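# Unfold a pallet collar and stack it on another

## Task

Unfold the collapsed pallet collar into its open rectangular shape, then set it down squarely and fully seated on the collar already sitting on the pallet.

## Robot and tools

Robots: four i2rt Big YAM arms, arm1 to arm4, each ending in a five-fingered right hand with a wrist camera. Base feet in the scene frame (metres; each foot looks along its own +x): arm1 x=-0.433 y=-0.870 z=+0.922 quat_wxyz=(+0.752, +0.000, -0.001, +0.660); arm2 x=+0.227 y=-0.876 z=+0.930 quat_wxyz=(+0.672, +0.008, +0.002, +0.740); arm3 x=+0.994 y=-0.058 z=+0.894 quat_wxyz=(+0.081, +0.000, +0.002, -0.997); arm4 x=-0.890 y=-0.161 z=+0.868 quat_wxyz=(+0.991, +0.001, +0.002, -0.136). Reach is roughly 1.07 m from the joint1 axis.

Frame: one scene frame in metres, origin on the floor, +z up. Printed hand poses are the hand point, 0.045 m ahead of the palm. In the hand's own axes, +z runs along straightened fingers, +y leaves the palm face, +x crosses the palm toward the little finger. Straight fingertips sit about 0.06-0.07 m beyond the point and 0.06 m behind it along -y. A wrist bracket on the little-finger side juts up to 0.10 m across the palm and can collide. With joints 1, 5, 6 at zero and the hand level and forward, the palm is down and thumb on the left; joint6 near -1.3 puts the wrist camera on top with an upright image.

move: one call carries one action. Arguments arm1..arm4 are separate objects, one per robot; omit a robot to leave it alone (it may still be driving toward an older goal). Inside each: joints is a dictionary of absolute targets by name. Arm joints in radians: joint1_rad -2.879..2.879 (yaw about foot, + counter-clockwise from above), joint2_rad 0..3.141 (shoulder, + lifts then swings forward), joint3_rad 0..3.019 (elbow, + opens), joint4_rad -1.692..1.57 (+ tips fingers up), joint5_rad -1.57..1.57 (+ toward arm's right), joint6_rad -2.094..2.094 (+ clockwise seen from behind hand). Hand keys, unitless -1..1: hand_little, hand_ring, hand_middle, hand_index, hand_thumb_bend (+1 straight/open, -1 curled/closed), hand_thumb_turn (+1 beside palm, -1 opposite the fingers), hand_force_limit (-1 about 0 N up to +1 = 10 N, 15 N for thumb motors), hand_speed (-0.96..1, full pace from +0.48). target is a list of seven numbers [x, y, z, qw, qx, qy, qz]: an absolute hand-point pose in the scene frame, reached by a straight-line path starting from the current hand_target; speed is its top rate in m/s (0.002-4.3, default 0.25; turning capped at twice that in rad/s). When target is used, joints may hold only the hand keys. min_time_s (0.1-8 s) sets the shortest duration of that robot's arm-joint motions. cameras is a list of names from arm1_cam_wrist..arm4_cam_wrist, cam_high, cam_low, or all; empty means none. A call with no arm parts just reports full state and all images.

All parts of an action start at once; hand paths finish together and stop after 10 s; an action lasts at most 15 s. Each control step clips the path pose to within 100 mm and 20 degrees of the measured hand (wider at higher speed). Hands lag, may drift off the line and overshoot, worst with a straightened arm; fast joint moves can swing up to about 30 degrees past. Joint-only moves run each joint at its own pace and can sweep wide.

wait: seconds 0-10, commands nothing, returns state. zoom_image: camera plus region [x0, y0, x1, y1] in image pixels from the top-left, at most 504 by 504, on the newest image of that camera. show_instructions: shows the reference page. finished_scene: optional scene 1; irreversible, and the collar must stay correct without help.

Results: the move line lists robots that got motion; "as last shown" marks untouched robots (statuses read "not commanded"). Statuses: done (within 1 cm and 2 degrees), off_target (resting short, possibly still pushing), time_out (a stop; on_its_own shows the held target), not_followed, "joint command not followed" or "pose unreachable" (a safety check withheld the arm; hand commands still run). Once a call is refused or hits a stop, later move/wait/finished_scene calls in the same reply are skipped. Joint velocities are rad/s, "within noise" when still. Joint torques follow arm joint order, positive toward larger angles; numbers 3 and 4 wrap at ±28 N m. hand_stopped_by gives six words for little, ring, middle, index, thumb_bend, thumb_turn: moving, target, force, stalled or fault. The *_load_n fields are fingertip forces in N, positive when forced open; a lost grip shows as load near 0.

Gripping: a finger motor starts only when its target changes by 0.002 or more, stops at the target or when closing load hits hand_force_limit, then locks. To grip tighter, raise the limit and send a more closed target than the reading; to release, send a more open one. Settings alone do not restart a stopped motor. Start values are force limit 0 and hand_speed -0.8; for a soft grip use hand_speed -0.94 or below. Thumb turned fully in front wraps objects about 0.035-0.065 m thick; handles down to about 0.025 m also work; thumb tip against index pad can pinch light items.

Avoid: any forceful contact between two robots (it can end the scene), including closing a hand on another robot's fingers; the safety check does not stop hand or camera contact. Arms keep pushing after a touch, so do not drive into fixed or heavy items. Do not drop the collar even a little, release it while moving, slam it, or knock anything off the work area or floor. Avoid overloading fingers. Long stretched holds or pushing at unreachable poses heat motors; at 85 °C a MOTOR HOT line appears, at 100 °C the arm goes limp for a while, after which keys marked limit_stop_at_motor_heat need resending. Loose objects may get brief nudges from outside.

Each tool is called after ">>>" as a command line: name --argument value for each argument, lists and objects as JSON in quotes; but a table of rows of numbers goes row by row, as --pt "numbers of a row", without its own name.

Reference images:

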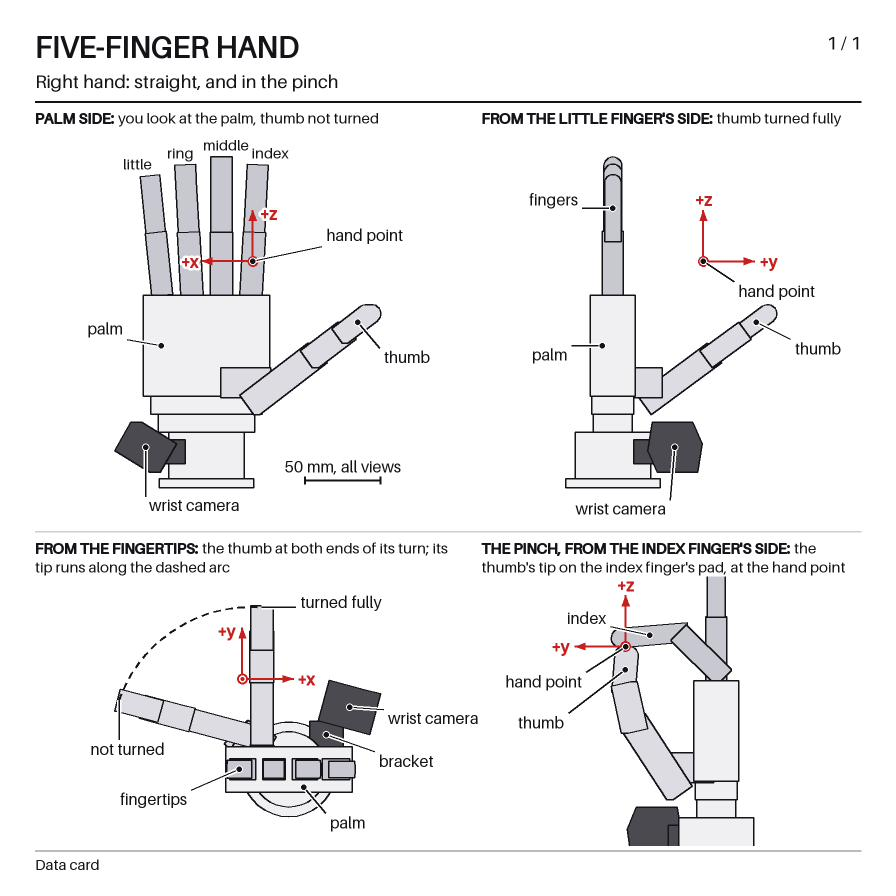

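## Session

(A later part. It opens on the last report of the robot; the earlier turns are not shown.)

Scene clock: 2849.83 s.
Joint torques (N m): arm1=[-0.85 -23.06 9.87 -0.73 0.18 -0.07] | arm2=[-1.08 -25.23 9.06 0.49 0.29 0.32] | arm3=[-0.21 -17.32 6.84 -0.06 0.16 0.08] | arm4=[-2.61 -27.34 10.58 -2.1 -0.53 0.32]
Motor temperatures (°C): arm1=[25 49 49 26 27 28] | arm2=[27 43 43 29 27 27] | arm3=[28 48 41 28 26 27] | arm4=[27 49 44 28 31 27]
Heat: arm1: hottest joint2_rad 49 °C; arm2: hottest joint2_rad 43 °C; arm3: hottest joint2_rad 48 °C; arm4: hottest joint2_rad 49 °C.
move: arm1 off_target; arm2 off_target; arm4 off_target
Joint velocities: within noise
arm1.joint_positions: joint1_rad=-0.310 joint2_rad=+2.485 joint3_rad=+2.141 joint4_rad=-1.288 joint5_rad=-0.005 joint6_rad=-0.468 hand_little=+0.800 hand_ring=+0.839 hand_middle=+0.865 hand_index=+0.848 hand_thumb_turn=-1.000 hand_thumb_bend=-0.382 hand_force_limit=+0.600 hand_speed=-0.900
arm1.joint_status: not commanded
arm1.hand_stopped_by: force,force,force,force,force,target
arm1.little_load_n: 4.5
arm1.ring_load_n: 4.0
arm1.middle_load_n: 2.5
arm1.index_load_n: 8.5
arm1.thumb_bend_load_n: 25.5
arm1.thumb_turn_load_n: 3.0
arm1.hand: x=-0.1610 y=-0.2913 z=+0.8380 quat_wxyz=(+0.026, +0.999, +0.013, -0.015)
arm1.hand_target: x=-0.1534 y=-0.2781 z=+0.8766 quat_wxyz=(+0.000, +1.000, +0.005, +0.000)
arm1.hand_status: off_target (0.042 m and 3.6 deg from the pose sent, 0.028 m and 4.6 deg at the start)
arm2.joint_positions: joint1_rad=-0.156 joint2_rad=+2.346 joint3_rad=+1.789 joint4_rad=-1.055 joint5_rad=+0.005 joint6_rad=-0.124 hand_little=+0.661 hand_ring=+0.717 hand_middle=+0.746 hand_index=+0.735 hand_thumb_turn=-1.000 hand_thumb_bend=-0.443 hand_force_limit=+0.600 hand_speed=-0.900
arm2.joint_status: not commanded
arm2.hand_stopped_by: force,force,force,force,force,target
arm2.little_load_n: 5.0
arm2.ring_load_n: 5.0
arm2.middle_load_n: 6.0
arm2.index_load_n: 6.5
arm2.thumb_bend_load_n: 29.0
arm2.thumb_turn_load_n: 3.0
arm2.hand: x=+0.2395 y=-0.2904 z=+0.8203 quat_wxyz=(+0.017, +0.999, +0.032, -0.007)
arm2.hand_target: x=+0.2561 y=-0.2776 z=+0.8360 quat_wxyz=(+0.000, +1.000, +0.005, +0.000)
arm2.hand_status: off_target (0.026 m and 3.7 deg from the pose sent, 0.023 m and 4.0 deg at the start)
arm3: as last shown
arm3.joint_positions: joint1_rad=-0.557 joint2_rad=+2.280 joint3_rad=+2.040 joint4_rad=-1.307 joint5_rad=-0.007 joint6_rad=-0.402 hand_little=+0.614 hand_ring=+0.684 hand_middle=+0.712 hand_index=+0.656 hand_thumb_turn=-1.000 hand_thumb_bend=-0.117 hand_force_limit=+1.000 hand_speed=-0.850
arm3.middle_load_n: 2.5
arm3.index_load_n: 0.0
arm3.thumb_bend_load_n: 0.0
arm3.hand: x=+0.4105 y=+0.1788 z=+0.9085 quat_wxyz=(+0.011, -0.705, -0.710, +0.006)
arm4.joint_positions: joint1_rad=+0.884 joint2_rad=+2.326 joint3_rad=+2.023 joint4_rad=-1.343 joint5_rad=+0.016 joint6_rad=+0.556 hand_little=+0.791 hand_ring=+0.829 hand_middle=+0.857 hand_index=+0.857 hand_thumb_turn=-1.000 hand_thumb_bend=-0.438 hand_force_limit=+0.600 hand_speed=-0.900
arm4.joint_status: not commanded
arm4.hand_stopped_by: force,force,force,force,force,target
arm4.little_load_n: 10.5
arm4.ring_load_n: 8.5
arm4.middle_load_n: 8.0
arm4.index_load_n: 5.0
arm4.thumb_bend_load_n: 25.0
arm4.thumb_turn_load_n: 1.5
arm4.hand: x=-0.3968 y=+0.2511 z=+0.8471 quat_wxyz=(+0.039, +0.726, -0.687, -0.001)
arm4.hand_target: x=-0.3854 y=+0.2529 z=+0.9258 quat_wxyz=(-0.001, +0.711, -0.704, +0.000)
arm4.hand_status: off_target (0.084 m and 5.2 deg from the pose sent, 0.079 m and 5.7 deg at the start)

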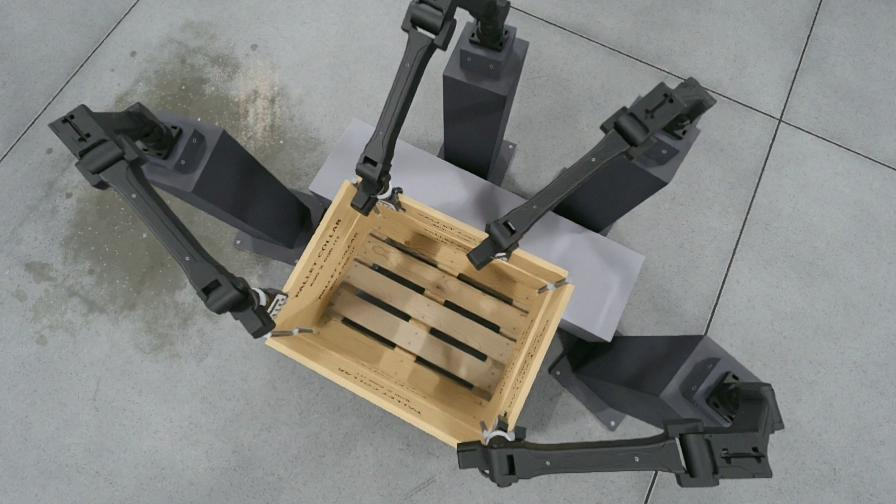

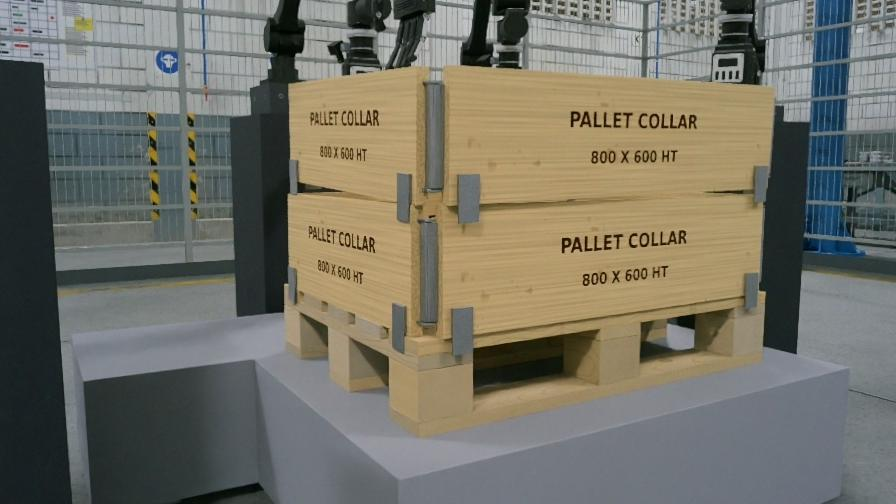

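>>> move --arm1 '{"target":[-0.144,-0.277,0.877,0,1,0.0052,0],"speed":0.03}' --arm2 '{"target":[0.265,-0.277,0.836,0,1,0.0052,0],"speed":0.03}' --arm4 '{"target":[-0.379,0.254,0.925,0,0.710,-0.704,0],"speed":0.3}' --cameras '["cam_high","cam_low"]'

>>> zoom_image --camera "cam_low" --region '[275, 150, 335, 210]'

>>> zoom_image --camera "cam_low" --region '[380, 160, 500, 250]'

>>> zoom_image --camera "cam_high" --region '[320, 130, 420, 230]'

>>> zoom_image --camera "cam_high" --region '[500, 240, 600, 340]'

Scene clock: 2865.53 s.
Joint torques (N m): arm1=[-1.26 -22.65 11.85 -1.48 0.2 -0.11] | arm2=[-1.44 -25.35 9.62 0.18 0.32 0.28] | arm3=[-0.21 -17.32 6.86 -0.06 0.15 0.08] | arm4=[-2.96 -26.05 11.48 -2.03 -0.55 0.34]
Motor temperatures (°C): arm1=[25 50 48 26 27 28] | arm2=[27 43 42 29 27 27] | arm3=[28 47 41 28 26 27] | arm4=[27 49 44 28 30 27]
Heat: arm1: hottest joint2_rad 50 °C; arm2: hottest joint2_rad 43 °C; arm3: hottest joint2_rad 47 °C; arm4: hottest joint2_rad 49 °C.
move: arm1 off_target; arm2 off_target; arm4 off_target
Joint velocities: arm1=[within noise] | arm2=[0.005 -0.005 0.012 0.007 -0.007 -0.154] | arm3=[within noise] | arm4=[within noise]
arm1.joint_positions: joint1_rad=-0.317 joint2_rad=+2.492 joint3_rad=+2.140 joint4_rad=-1.276 joint5_rad=-0.006 joint6_rad=-0.473 hand_little=+0.800 hand_ring=+0.839 hand_middle=+0.865 hand_index=+0.848 hand_thumb_turn=-1.000 hand_thumb_bend=-0.382 hand_force_limit=+0.600 hand_speed=-0.900
arm1.joint_status: not commanded
arm1.hand_stopped_by: force,force,force,force,force,target
arm1.little_load_n: 5.5
arm1.ring_load_n: 5.0
arm1.middle_load_n: 3.0
arm1.index_load_n: 9.0
arm1.thumb_bend_load_n: 26.0
arm1.thumb_turn_load_n: 3.0
arm1.hand: x=-0.1563 y=-0.2922 z=+0.8324 quat_wxyz=(+0.024, +1.000, +0.013, -0.015)
arm1.hand_target: x=-0.1449 y=-0.2784 z=+0.8765 quat_wxyz=(+0.000, +1.000, +0.005, +0.000)
arm1.hand_status: off_target (0.049 m and 3.4 deg from the pose sent, 0.045 m and 3.6 deg at the start)
arm2.joint_positions: joint1_rad=-0.164 joint2_rad=+2.353 joint3_rad=+1.787 joint4_rad=-1.048 joint5_rad=+0.005 joint6_rad=-0.134 hand_little=+0.661 hand_ring=+0.717 hand_middle=+0.746 hand_index=+0.735 hand_thumb_turn=-1.000 hand_thumb_bend=-0.443 hand_force_limit=+0.600 hand_speed=-0.900
arm2.joint_status: not commanded
arm2.hand_stopped_by: force,force,force,force,force,target
arm2.little_load_n: 4.5
arm2.ring_load_n: 5.0
arm2.middle_load_n: 5.5
arm2.index_load_n: 6.5
arm2.thumb_bend_load_n: 30.5
arm2.thumb_turn_load_n: 3.5
arm2.hand: x=+0.2448 y=-0.2910 z=+0.8157 quat_wxyz=(+0.017, +0.999, +0.033, -0.007)
arm2.hand_target: x=+0.2651 y=-0.2778 z=+0.8360 quat_wxyz=(+0.000, +1.000, +0.005, +0.000)
arm2.hand_status: off_target (0.032 m and 3.8 deg from the pose sent, 0.033 m and 3.7 deg at the start)
arm3: as last shown
arm3.middle_load_n: 1.0
arm4.joint_positions: joint1_rad=+0.884 joint2_rad=+2.329 joint3_rad=+2.023 joint4_rad=-1.341 joint5_rad=+0.016 joint6_rad=+0.548 hand_little=+0.791 hand_ring=+0.829 hand_middle=+0.857 hand_index=+0.857 hand_thumb_turn=-1.000 hand_thumb_bend=-0.438 hand_force_limit=+0.600 hand_speed=-0.900
arm4.joint_status: not commanded
arm4.hand_stopped_by: force,force,force,force,force,target
arm4.little_load_n: 11.0
arm4.ring_load_n: 9.0
arm4.middle_load_n: 8.0
arm4.index_load_n: 5.0
arm4.thumb_bend_load_n: 25.0
arm4.thumb_turn_load_n: 0.5
arm4.hand: x=-0.3969 y=+0.2508 z=+0.8452 quat_wxyz=(+0.039, +0.728, -0.684, -0.002)
arm4.hand_target: x=-0.3816 y=+0.2526 z=+0.9216 quat_wxyz=(-0.001, +0.711, -0.704, +0.000)
arm4.hand_status: off_target (0.082 m and 5.5 deg from the pose sent, 0.080 m and 5.2 deg at the start)

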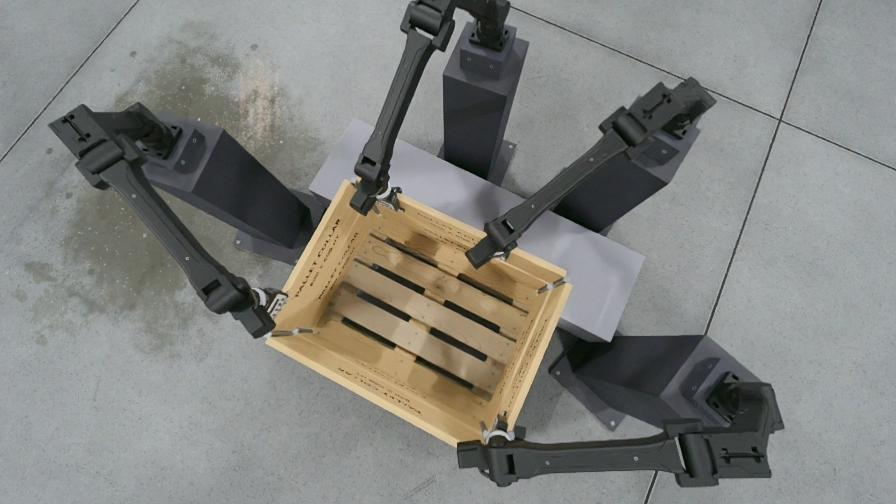

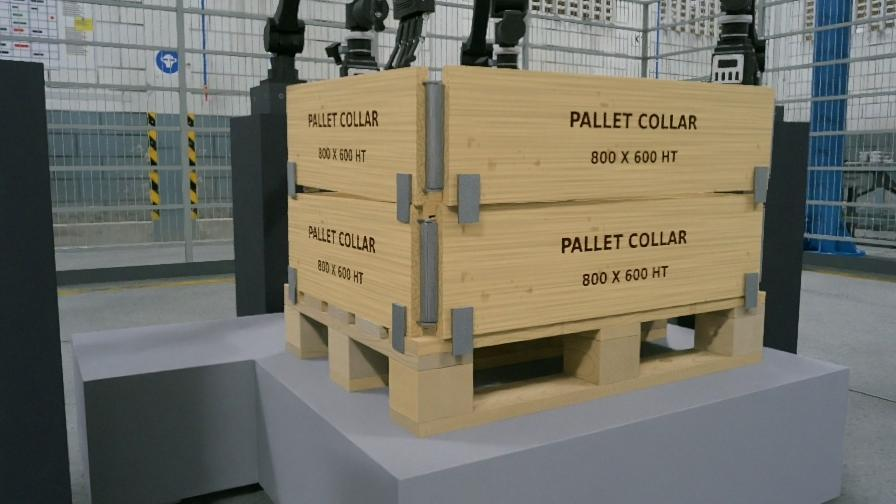

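Scaled by 8.400.

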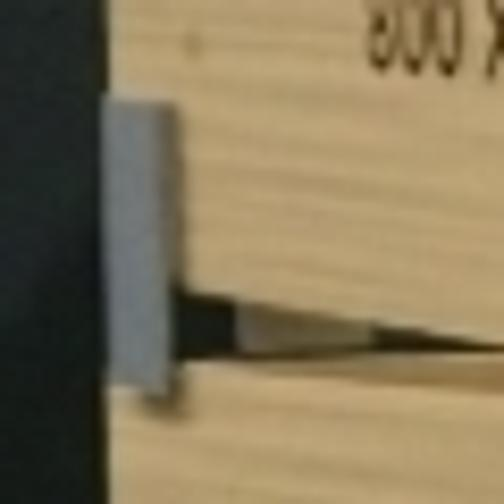

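Scaled by 4.200.

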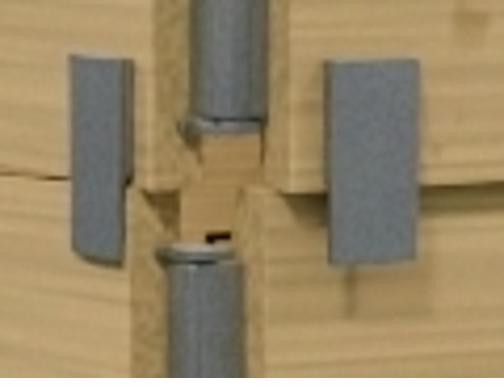

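Scaled by 5.040.

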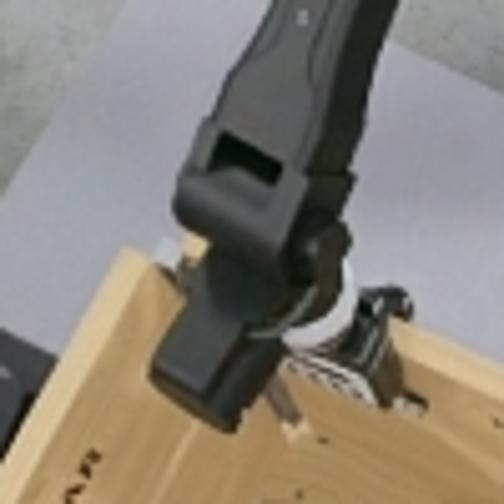

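Scaled by 5.040.

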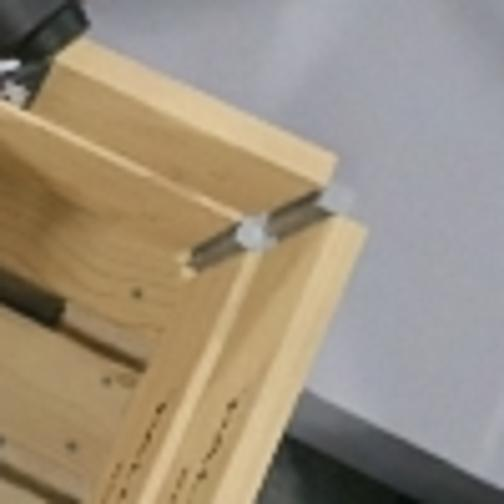

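>>> move --arm1 '{"target":[-0.147,-0.277,0.852,0,1,0.0052,0],"speed":0.03}' --arm2 '{"target":[0.262,-0.277,0.816,0,1,0.0052,0],"speed":0.03}' --arm4 '{"target":[-0.382,0.253,0.905,0,0.710,-0.704,0],"speed":0.3}' --cameras '["cam_high","cam_low","arm4_cam_wrist","arm1_cam_wrist","arm2_cam_wrist"]'

>>> zoom_image --camera "cam_low" --region '[275, 150, 335, 210]'

>>> zoom_image --camera "cam_high" --region '[500, 240, 600, 340]'

>>> zoom_image --camera "cam_low" --region '[700, 140, 800, 220]'

Scene clock: 2875.97 s.
Joint torques (N m): arm1=[-1.03 -22.07 9.96 -0.87 0.03 -0.1] | arm2=[-0.91 -23.71 9.1 0.92 -0.02 0.3] | arm3=[-0.15 -17.38 6.87 -0.05 0.12 0.08] | arm4=[-2.78 -25.93 9.59 -1.61 -0.48 0.42]
Motor temperatures (°C): arm1=[25 51 49 26 27 28] | arm2=[27 44 41 29 27 27] | arm3=[28 47 41 27 26 27] | arm4=[27 50 44 28 30 27]
Heat: arm1: hottest joint2_rad 51 °C; arm2: hottest joint2_rad 44 °C; arm3: hottest joint2_rad 47 °C; arm4: hottest joint2_rad 50 °C.
move: arm1 off_target; arm2 off_target; arm4 off_target
Joint velocities: within noise
arm1.joint_positions: joint1_rad=-0.318 joint2_rad=+2.508 joint3_rad=+2.140 joint4_rad=-1.249 joint5_rad=-0.001 joint6_rad=-0.473 hand_little=+0.800 hand_ring=+0.839 hand_middle=+0.865 hand_index=+0.848 hand_thumb_turn=-1.000 hand_thumb_bend=-0.382 hand_force_limit=+0.600 hand_speed=-0.900
arm1.joint_status: not commanded
arm1.hand_stopped_by: force,force,force,force,force,target
arm1.little_load_n: 4.5
arm1.ring_load_n: 4.5
arm1.middle_load_n: 2.0
arm1.index_load_n: 8.5
arm1.thumb_bend_load_n: 25.5
arm1.thumb_turn_load_n: 4.0
arm1.hand: x=-0.1534 y=-0.2895 z=+0.8204 quat_wxyz=(+0.020, +1.000, +0.013, -0.010)
arm1.hand_target: x=-0.1474 y=-0.2777 z=+0.8517 quat_wxyz=(+0.000, +1.000, +0.005, +0.000)
arm1.hand_status: off_target (0.035 m and 2.7 deg from the pose sent, 0.027 m and 3.4 deg at the start)
arm2.joint_positions: joint1_rad=-0.166 joint2_rad=+2.360 joint3_rad=+1.787 joint4_rad=-1.031 joint5_rad=+0.014 joint6_rad=-0.135 hand_little=+0.661 hand_ring=+0.717 hand_middle=+0.746 hand_index=+0.735 hand_thumb_turn=-1.000 hand_thumb_bend=-0.443 hand_force_limit=+0.600 hand_speed=-0.900
arm2.joint_status: not commanded
arm2.hand_stopped_by: force,force,force,force,force,target
arm2.little_load_n: 4.0
arm2.ring_load_n: 4.0
arm2.middle_load_n: 5.0
arm2.index_load_n: 6.0
arm2.thumb_bend_load_n: 29.5
arm2.thumb_turn_load_n: 4.5
arm2.hand: x=+0.2475 y=-0.2886 z=+0.8099 quat_wxyz=(+0.013, +0.999, +0.033, -0.002)
arm2.hand_target: x=+0.2622 y=-0.2775 z=+0.8161 quat_wxyz=(+0.000, +1.000, +0.005, +0.000)
arm2.hand_status: off_target (0.020 m and 3.5 deg from the pose sent, 0.022 m and 3.8 deg at the start)
arm3: as last shown
arm3.joint_positions: joint1_rad=-0.557 joint2_rad=+2.280 joint3_rad=+2.040 joint4_rad=-1.307 joint5_rad=-0.006 joint6_rad=-0.402 hand_little=+0.614 hand_ring=+0.684 hand_middle=+0.712 hand_index=+0.656 hand_thumb_turn=-1.000 hand_thumb_bend=-0.117 hand_force_limit=+1.000 hand_speed=-0.850
arm3.middle_load_n: 2.0
arm3.hand: x=+0.4106 y=+0.1789 z=+0.9085 quat_wxyz=(+0.011, -0.705, -0.710, +0.006)
arm4.joint_positions: joint1_rad=+0.885 joint2_rad=+2.338 joint3_rad=+2.004 joint4_rad=-1.304 joint5_rad=+0.014 joint6_rad=+0.544 hand_little=+0.791 hand_ring=+0.829 hand_middle=+0.857 hand_index=+0.857 hand_thumb_turn=-1.000 hand_thumb_bend=-0.438 hand_force_limit=+0.600 hand_speed=-0.900
arm4.joint_status: not commanded
arm4.hand_stopped_by: force,force,force,force,force,target
arm4.little_load_n: 10.5
arm4.ring_load_n: 8.5
arm4.middle_load_n: 8.0
arm4.index_load_n: 4.5
arm4.thumb_bend_load_n: 27.5
arm4.thumb_turn_load_n: 1.5
arm4.hand: x=-0.3966 y=+0.2520 z=+0.8319 quat_wxyz=(+0.034, +0.730, -0.682, -0.002)
arm4.hand_target: x=-0.3837 y=+0.2522 z=+0.9017 quat_wxyz=(+0.000, +0.710, -0.704, +0.000)
arm4.hand_status: off_target (0.075 m and 5.2 deg from the pose sent, 0.062 m and 5.5 deg at the start)
pictures: arm1_cam_wrist, arm2_cam_wrist, arm4_cam_wrist, cam_high, cam_low
arm1_cam_wrist: T_world_to_cam=[[0.28626, -0.95811, 0.00878, -0.23721], [-0.82122, -0.24061, 0.5174, -0.61436], [-0.49362, -0.15532, -0.8557, 0.69761]] pos_world=[-0.09226, -0.26675, 0.9169]
arm2_cam_wrist: T_world_to_cam=[[0.34934, -0.93647, 0.03135, -0.3848], [-0.82744, -0.29262, 0.4793, -0.26387], [-0.43968, -0.19338, -0.87709, 0.88198]] pos_world=[0.30388, -0.26701, 0.91211]
arm4_cam_wrist: T_world_to_cam=[[-0.95388, -0.28594, 0.09134, -0.38418], [-0.21352, 0.86022, 0.46306, -0.68251], [-0.21098, 0.42221, -0.88161, 0.65714]] pos_world=[-0.37354, 0.19981, 0.93048]

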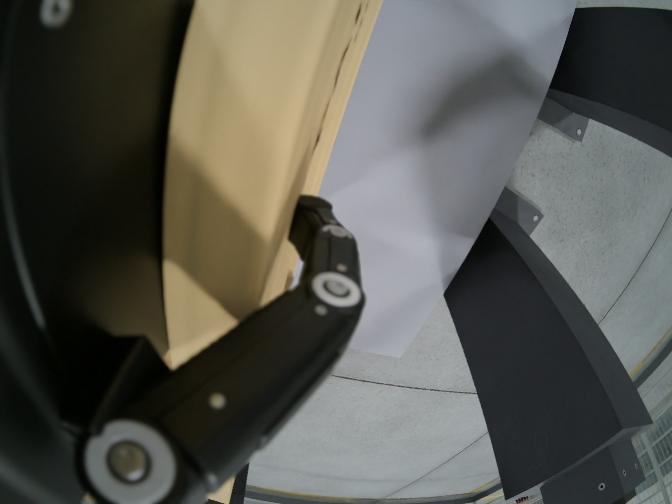

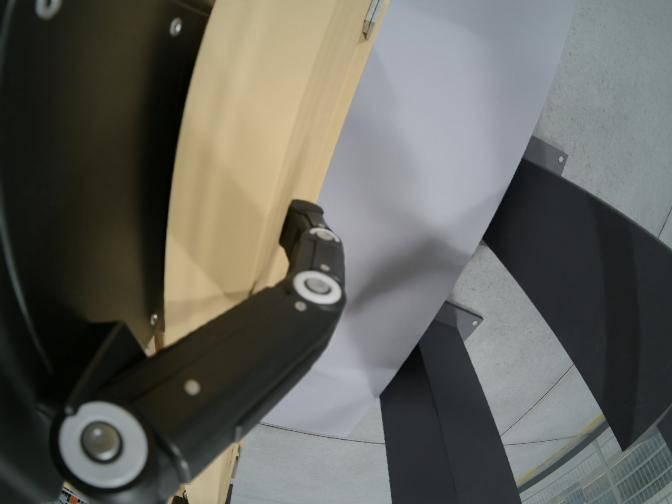

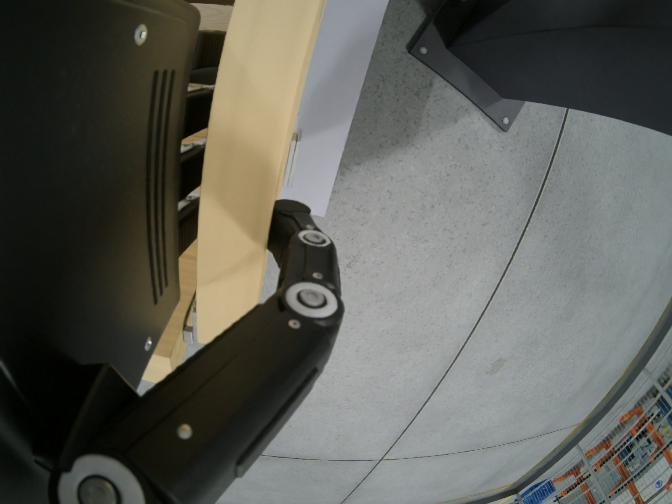

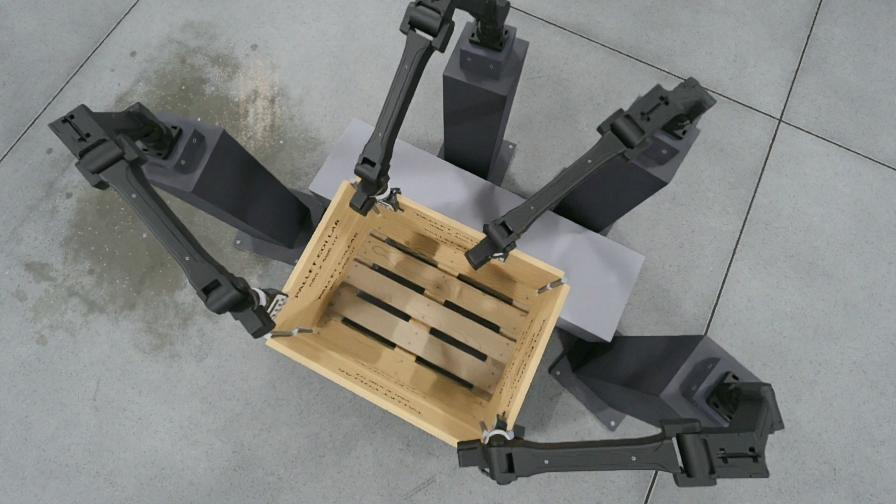

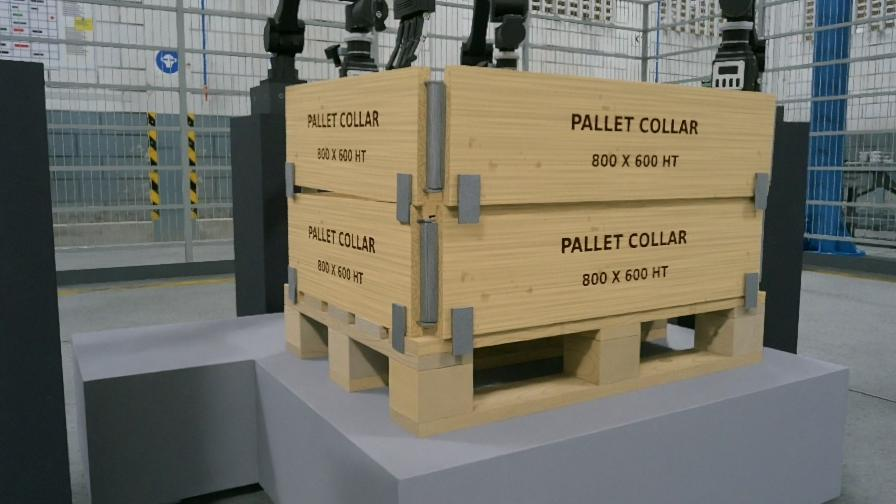

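Scaled by 8.400.

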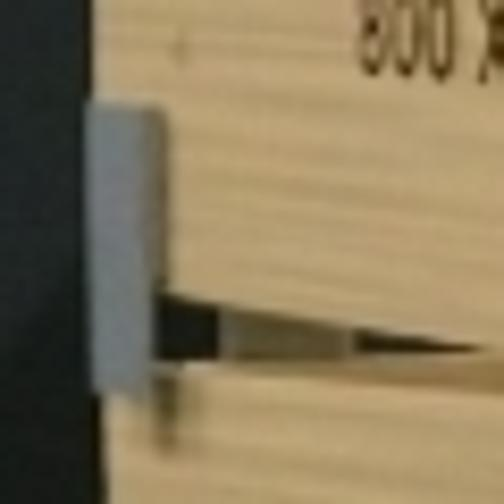

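Scaled by 5.040.

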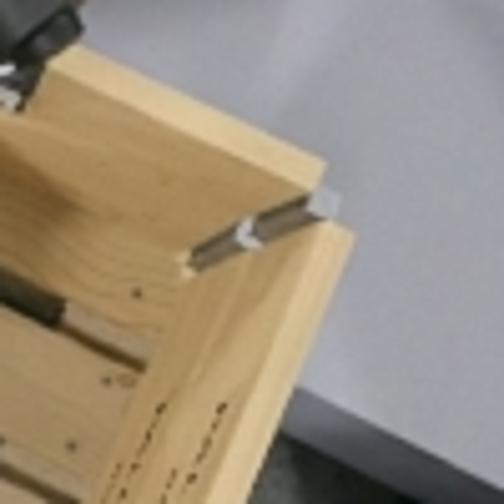

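Scaled by 5.040.

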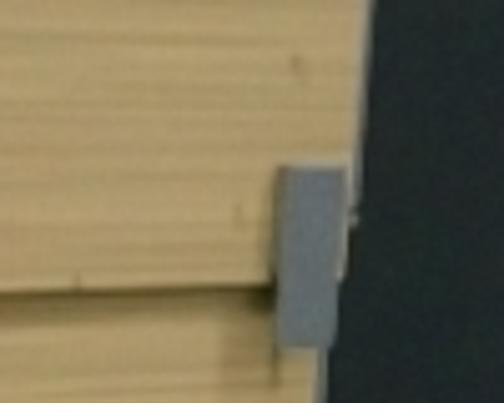

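>>> move --arm1 '{"target":[-0.155,-0.292,0.862,0,1,0.0052,0],"speed":0.03}' --arm2 '{"target":[0.253,-0.292,0.824,0,1,0.0052,0],"speed":0.03}' --arm4 '{"target":[-0.392,0.243,0.900,0,0.710,-0.704,0],"speed":0.3}' --cameras '["cam_high","cam_low"]'

>>> zoom_image --camera "cam_low" --region '[275, 150, 335, 210]'

>>> zoom_image --camera "cam_high" --region '[500, 240, 600, 340]'

>>> zoom_image --camera "cam_high" --region '[320, 130, 420, 230]'

>>> zoom_image --camera "cam_low" --region '[380, 160, 500, 250]'

Scene clock: 2887.33 s.
Joint torques (N m): arm1=[-0.91 -23.88 7.68 -1.4 -0.03 -0.06] | arm2=[-0.15 -25.99 7.17 -0.29 0.09 0.43] | arm3=[-0.15 -17.32 6.87 -0.05 0.13 0.08] | arm4=[-1.9 -27.11 8.21 -1.65 -0.73 0.38]
Motor temperatures (°C): arm1=[25 52 49 26 27 28] | arm2=[27 44 41 29 27 27] | arm3=[28 47 40 27 26 27] | arm4=[27 51 44 28 30 27]
Heat: arm1: hottest joint2_rad 52 °C; arm2: hottest joint2_rad 44 °C; arm3: hottest joint2_rad 47 °C; arm4: hottest joint2_rad 51 °C.
move: arm1 off_target; arm2 off_target; arm4 off_target
Joint velocities: within noise
arm1.joint_positions: joint1_rad=-0.318 joint2_rad=+2.473 joint3_rad=+2.066 joint4_rad=-1.198 joint5_rad=+0.001 joint6_rad=-0.477 hand_little=+0.800 hand_ring=+0.839 hand_middle=+0.865 hand_index=+0.848 hand_thumb_turn=-1.000 hand_thumb_bend=-0.382 hand_force_limit=+0.600 hand_speed=-0.900
arm1.joint_status: not commanded
arm1.hand_stopped_by: force,force,force,force,force,target
arm1.little_load_n: 7.0
arm1.ring_load_n: 5.0
arm1.middle_load_n: 1.0
arm1.index_load_n: 6.0
arm1.thumb_bend_load_n: 24.0
arm1.thumb_turn_load_n: 2.5
arm1.hand: x=-0.1565 y=-0.2979 z=+0.8173 quat_wxyz=(+0.015, +1.000, +0.014, -0.007)
arm1.hand_target: x=-0.1550 y=-0.2923 z=+0.8605 quat_wxyz=(+0.000, +1.000, +0.005, +0.000)
arm1.hand_status: off_target (0.045 m and 2.2 deg from the pose sent, 0.042 m and 2.7 deg at the start)
arm2.joint_positions: joint1_rad=-0.163 joint2_rad=+2.336 joint3_rad=+1.738 joint4_rad=-0.986 joint5_rad=+0.011 joint6_rad=-0.135 hand_little=+0.661 hand_ring=+0.717 hand_middle=+0.746 hand_index=+0.735 hand_thumb_turn=-1.000 hand_thumb_bend=-0.443 hand_force_limit=+0.600 hand_speed=-0.900
arm2.joint_status: not commanded
arm2.hand_stopped_by: force,force,force,force,force,target
arm2.little_load_n: 6.0
arm2.ring_load_n: 5.5
arm2.middle_load_n: 5.5
arm2.index_load_n: 6.0
arm2.thumb_bend_load_n: 26.5
arm2.thumb_turn_load_n: 4.0
arm2.hand: x=+0.2450 y=-0.2936 z=+0.8082 quat_wxyz=(+0.003, +0.999, +0.034, -0.002)
arm2.hand_target: x=+0.2530 y=-0.2920 z=+0.8236 quat_wxyz=(+0.000, +1.000, +0.006, +0.000)
arm2.hand_status: off_target (0.018 m and 3.3 deg from the pose sent, 0.015 m and 3.5 deg at the start)
arm3: as last shown
arm3.middle_load_n: 3.0
arm3.index_load_n: 0.5
arm4.joint_positions: joint1_rad=+0.876 joint2_rad=+2.308 joint3_rad=+1.945 joint4_rad=-1.262 joint5_rad=+0.021 joint6_rad=+0.540 hand_little=+0.791 hand_ring=+0.829 hand_middle=+0.857 hand_index=+0.857 hand_thumb_turn=-1.000 hand_thumb_bend=-0.438 hand_force_limit=+0.600 hand_speed=-0.900
arm4.joint_status: not commanded
arm4.hand_stopped_by: force,force,force,force,force,target
arm4.little_load_n: 11.0
arm4.ring_load_n: 9.0
arm4.middle_load_n: 8.0
arm4.index_load_n: 4.5
arm4.thumb_bend_load_n: 24.5
arm4.thumb_turn_load_n: 1.0
arm4.hand: x=-0.3987 y=+0.2421 z=+0.8291 quat_wxyz=(+0.029, +0.729, -0.684, +0.003)
arm4.hand_target: x=-0.3930 y=+0.2427 z=+0.8962 quat_wxyz=(+0.000, +0.711, -0.703, +0.000)
arm4.hand_status: off_target (0.071 m and 4.6 deg from the pose sent, 0.069 m and 5.2 deg at the start)

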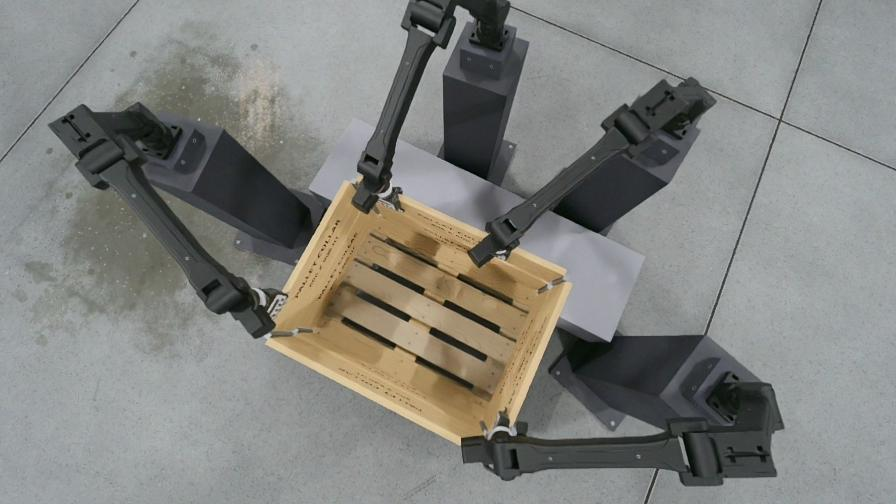

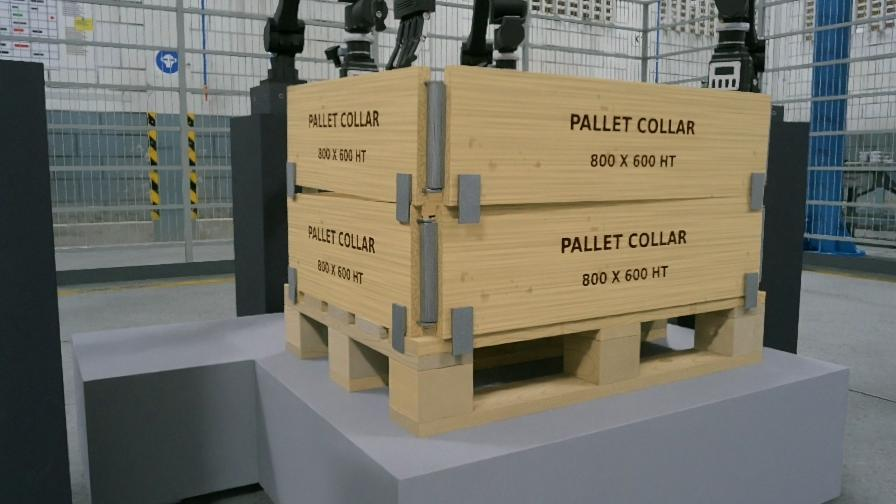

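Scaled by 8.400.

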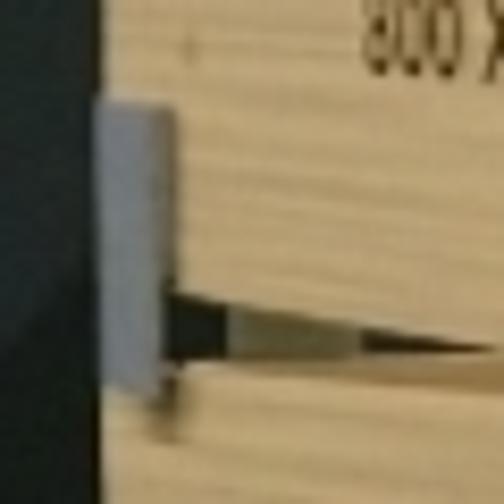

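Scaled by 5.040.

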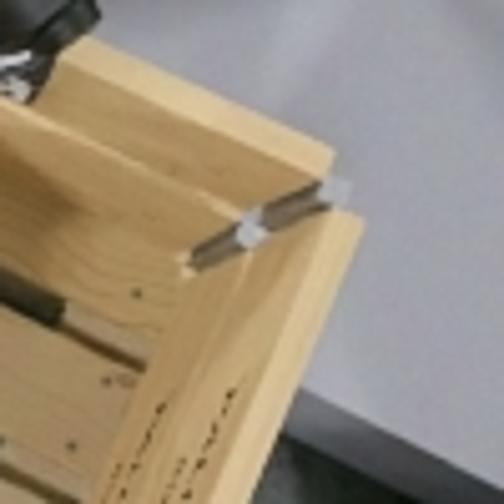

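Scaled by 5.040.

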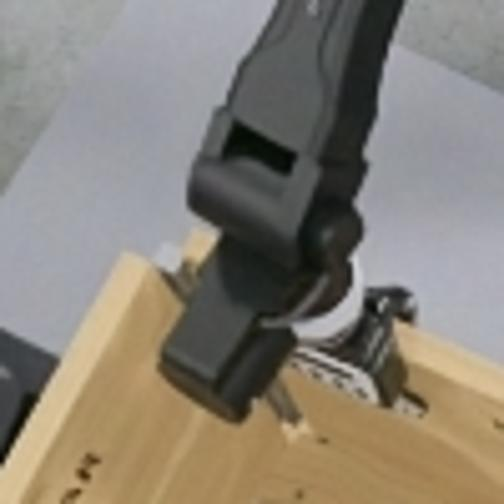

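Scaled by 4.200.

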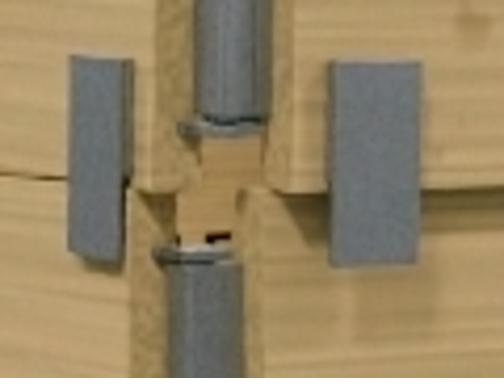

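>>> move --arm1 '{"target":[-0.156,-0.292,0.862,0,1,0.0052,0],"speed":0.05}' --arm2 '{"target":[0.250,-0.314,0.843,0,1,0.0052,0],"speed":0.05}' --cameras '["cam_high","cam_low"]'

>>> zoom_image --camera "cam_low" --region '[275, 150, 335, 210]'

>>> zoom_image --camera "cam_high" --region '[320, 130, 420, 230]'

>>> zoom_image --camera "cam_high" --region '[500, 240, 600, 340]'

Scene clock: 2904.60 s.
Joint torques (N m): arm1=[-0.79 -23.82 8.88 -1.48 0 -0.08] | arm2=[-0.97 -28.28 6.45 -2.25 0.24 0.26] | arm3=[-0.21 -17.32 6.86 -0.06 0.24 0.08] | arm4=[-2.14 -26.75 8.38 -1.62 -0.71 0.41]
Motor temperatures (°C): arm1=[25 53 46 26 27 28] | arm2=[27 43 40 29 27 27] | arm3=[28 47 40 27 26 27] | arm4=[27 53 42 28 30 27]
Heat: arm1: hottest joint2_rad 53 °C; arm2: hottest joint2_rad 43 °C; arm3: hottest joint2_rad 47 °C; arm4: hottest joint2_rad 53 °C.
move: arm1 off_target; arm2 off_target
Joint velocities: within noise
arm1.joint_positions: joint1_rad=-0.318 joint2_rad=+2.470 joint3_rad=+2.045 joint4_rad=-1.193 joint5_rad=+0.000 joint6_rad=-0.474 hand_little=+0.800 hand_ring=+0.839 hand_middle=+0.866 hand_index=+0.848 hand_thumb_turn=-1.000 hand_thumb_bend=-0.382 hand_force_limit=+0.600 hand_speed=-0.900
arm1.joint_status: not commanded
arm1.hand_stopped_by: force,force,force,force,force,target
arm1.little_load_n: 3.0
arm1.ring_load_n: 4.5
arm1.middle_load_n: 4.5
arm1.index_load_n: 11.0
arm1.thumb_bend_load_n: 28.0
arm1.thumb_turn_load_n: 4.5
arm1.hand: x=-0.1597 y=-0.3036 z=+0.8134 quat_wxyz=(+0.021, +1.000, +0.013, -0.010)
arm1.hand_target: x=-0.1563 y=-0.2929 z=+0.8603 quat_wxyz=(+0.000, +1.000, +0.005, +0.000)
arm1.hand_status: off_target (0.050 m and 2.8 deg from the pose sent, 0.045 m and 2.2 deg at the start)
arm2.joint_positions: joint1_rad=-0.161 joint2_rad=+2.299 joint3_rad=+1.652 joint4_rad=-0.926 joint5_rad=+0.007 joint6_rad=-0.115 hand_little=+0.661 hand_ring=+0.717 hand_middle=+0.746 hand_index=+0.735 hand_thumb_turn=-1.000 hand_thumb_bend=-0.443 hand_force_limit=+0.600 hand_speed=-0.900
arm2.joint_status: not commanded
arm2.hand_stopped_by: force,force,force,force,force,target
arm2.little_load_n: 7.0
arm2.ring_load_n: 6.5
arm2.middle_load_n: 6.5
arm2.index_load_n: 7.5
arm2.thumb_bend_load_n: 24.5
arm2.thumb_turn_load_n: 4.0
arm2.hand: x=+0.2407 y=-0.3098 z=+0.8035 quat_wxyz=(-0.002, +1.000, +0.025, -0.004)
arm2.hand_target: x=+0.2497 y=-0.3137 z=+0.8407 quat_wxyz=(+0.000, +1.000, +0.005, +0.000)
arm2.hand_status: off_target (0.041 m and 2.3 deg from the pose sent, 0.041 m and 3.3 deg at the start)
arm3, arm4: as last shown
arm3.joint_positions: joint1_rad=-0.557 joint2_rad=+2.280 joint3_rad=+2.040 joint4_rad=-1.307 joint5_rad=-0.009 joint6_rad=-0.402 hand_little=+0.614 hand_ring=+0.684 hand_middle=+0.712 hand_index=+0.656 hand_thumb_turn=-1.000 hand_thumb_bend=-0.117 hand_force_limit=+1.000 hand_speed=-0.850
arm3.middle_load_n: 1.5
arm3.index_load_n: 0.0
arm3.hand: x=+0.4104 y=+0.1784 z=+0.9085 quat_wxyz=(+0.011, -0.705, -0.710, +0.007)
arm3.hand_target: x=+0.4169 y=+0.1781 z=+0.9051 quat_wxyz=(+0.000, -0.707, -0.707, +0.000)
arm4.joint_positions: joint1_rad=+0.875 joint2_rad=+2.308 joint3_rad=+1.943 joint4_rad=-1.262 joint5_rad=+0.020 joint6_rad=+0.540 hand_little=+0.791 hand_ring=+0.829 hand_middle=+0.857 hand_index=+0.857 hand_thumb_turn=-1.000 hand_thumb_bend=-0.438 hand_force_limit=+0.600 hand_speed=-0.900
arm4.little_load_n: 10.0
arm4.index_load_n: 5.0
arm4.thumb_turn_load_n: 0.5
arm4.hand: x=-0.3989 y=+0.2410 z=+0.8287 quat_wxyz=(+0.030, +0.728, -0.685, +0.002)
arm4.hand_target: x=-0.3929 y=+0.2426 z=+0.8961 quat_wxyz=(+0.000, +0.711, -0.704, +0.000)

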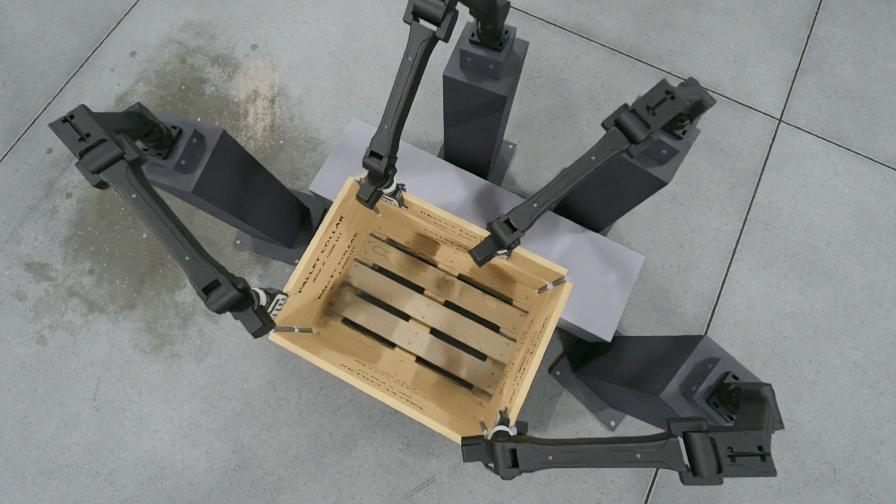

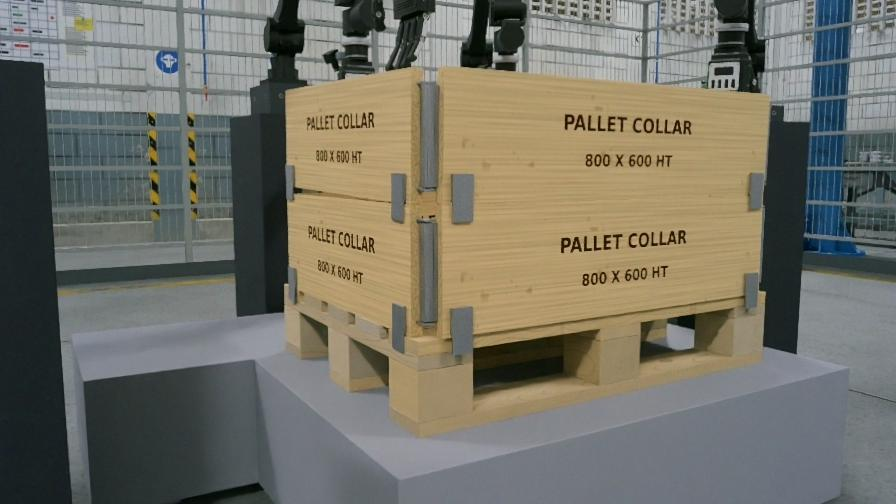

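Scaled by 8.400.

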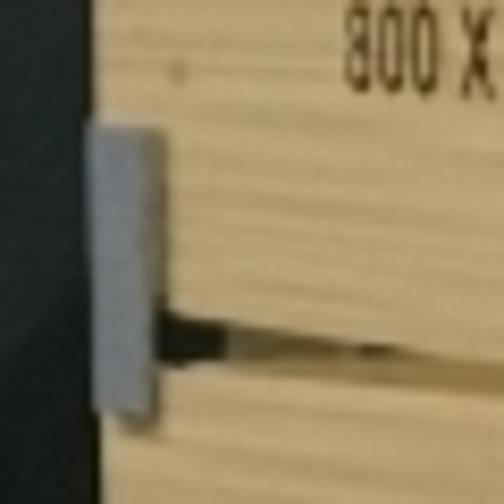

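Scaled by 5.040.

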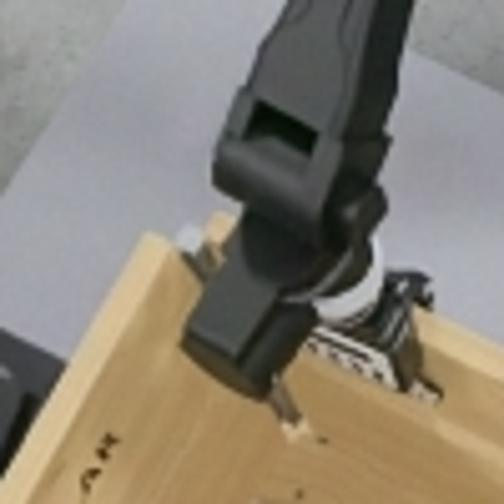

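Scaled by 5.040.

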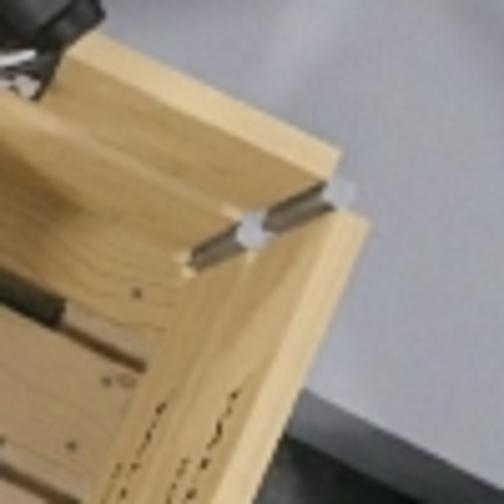

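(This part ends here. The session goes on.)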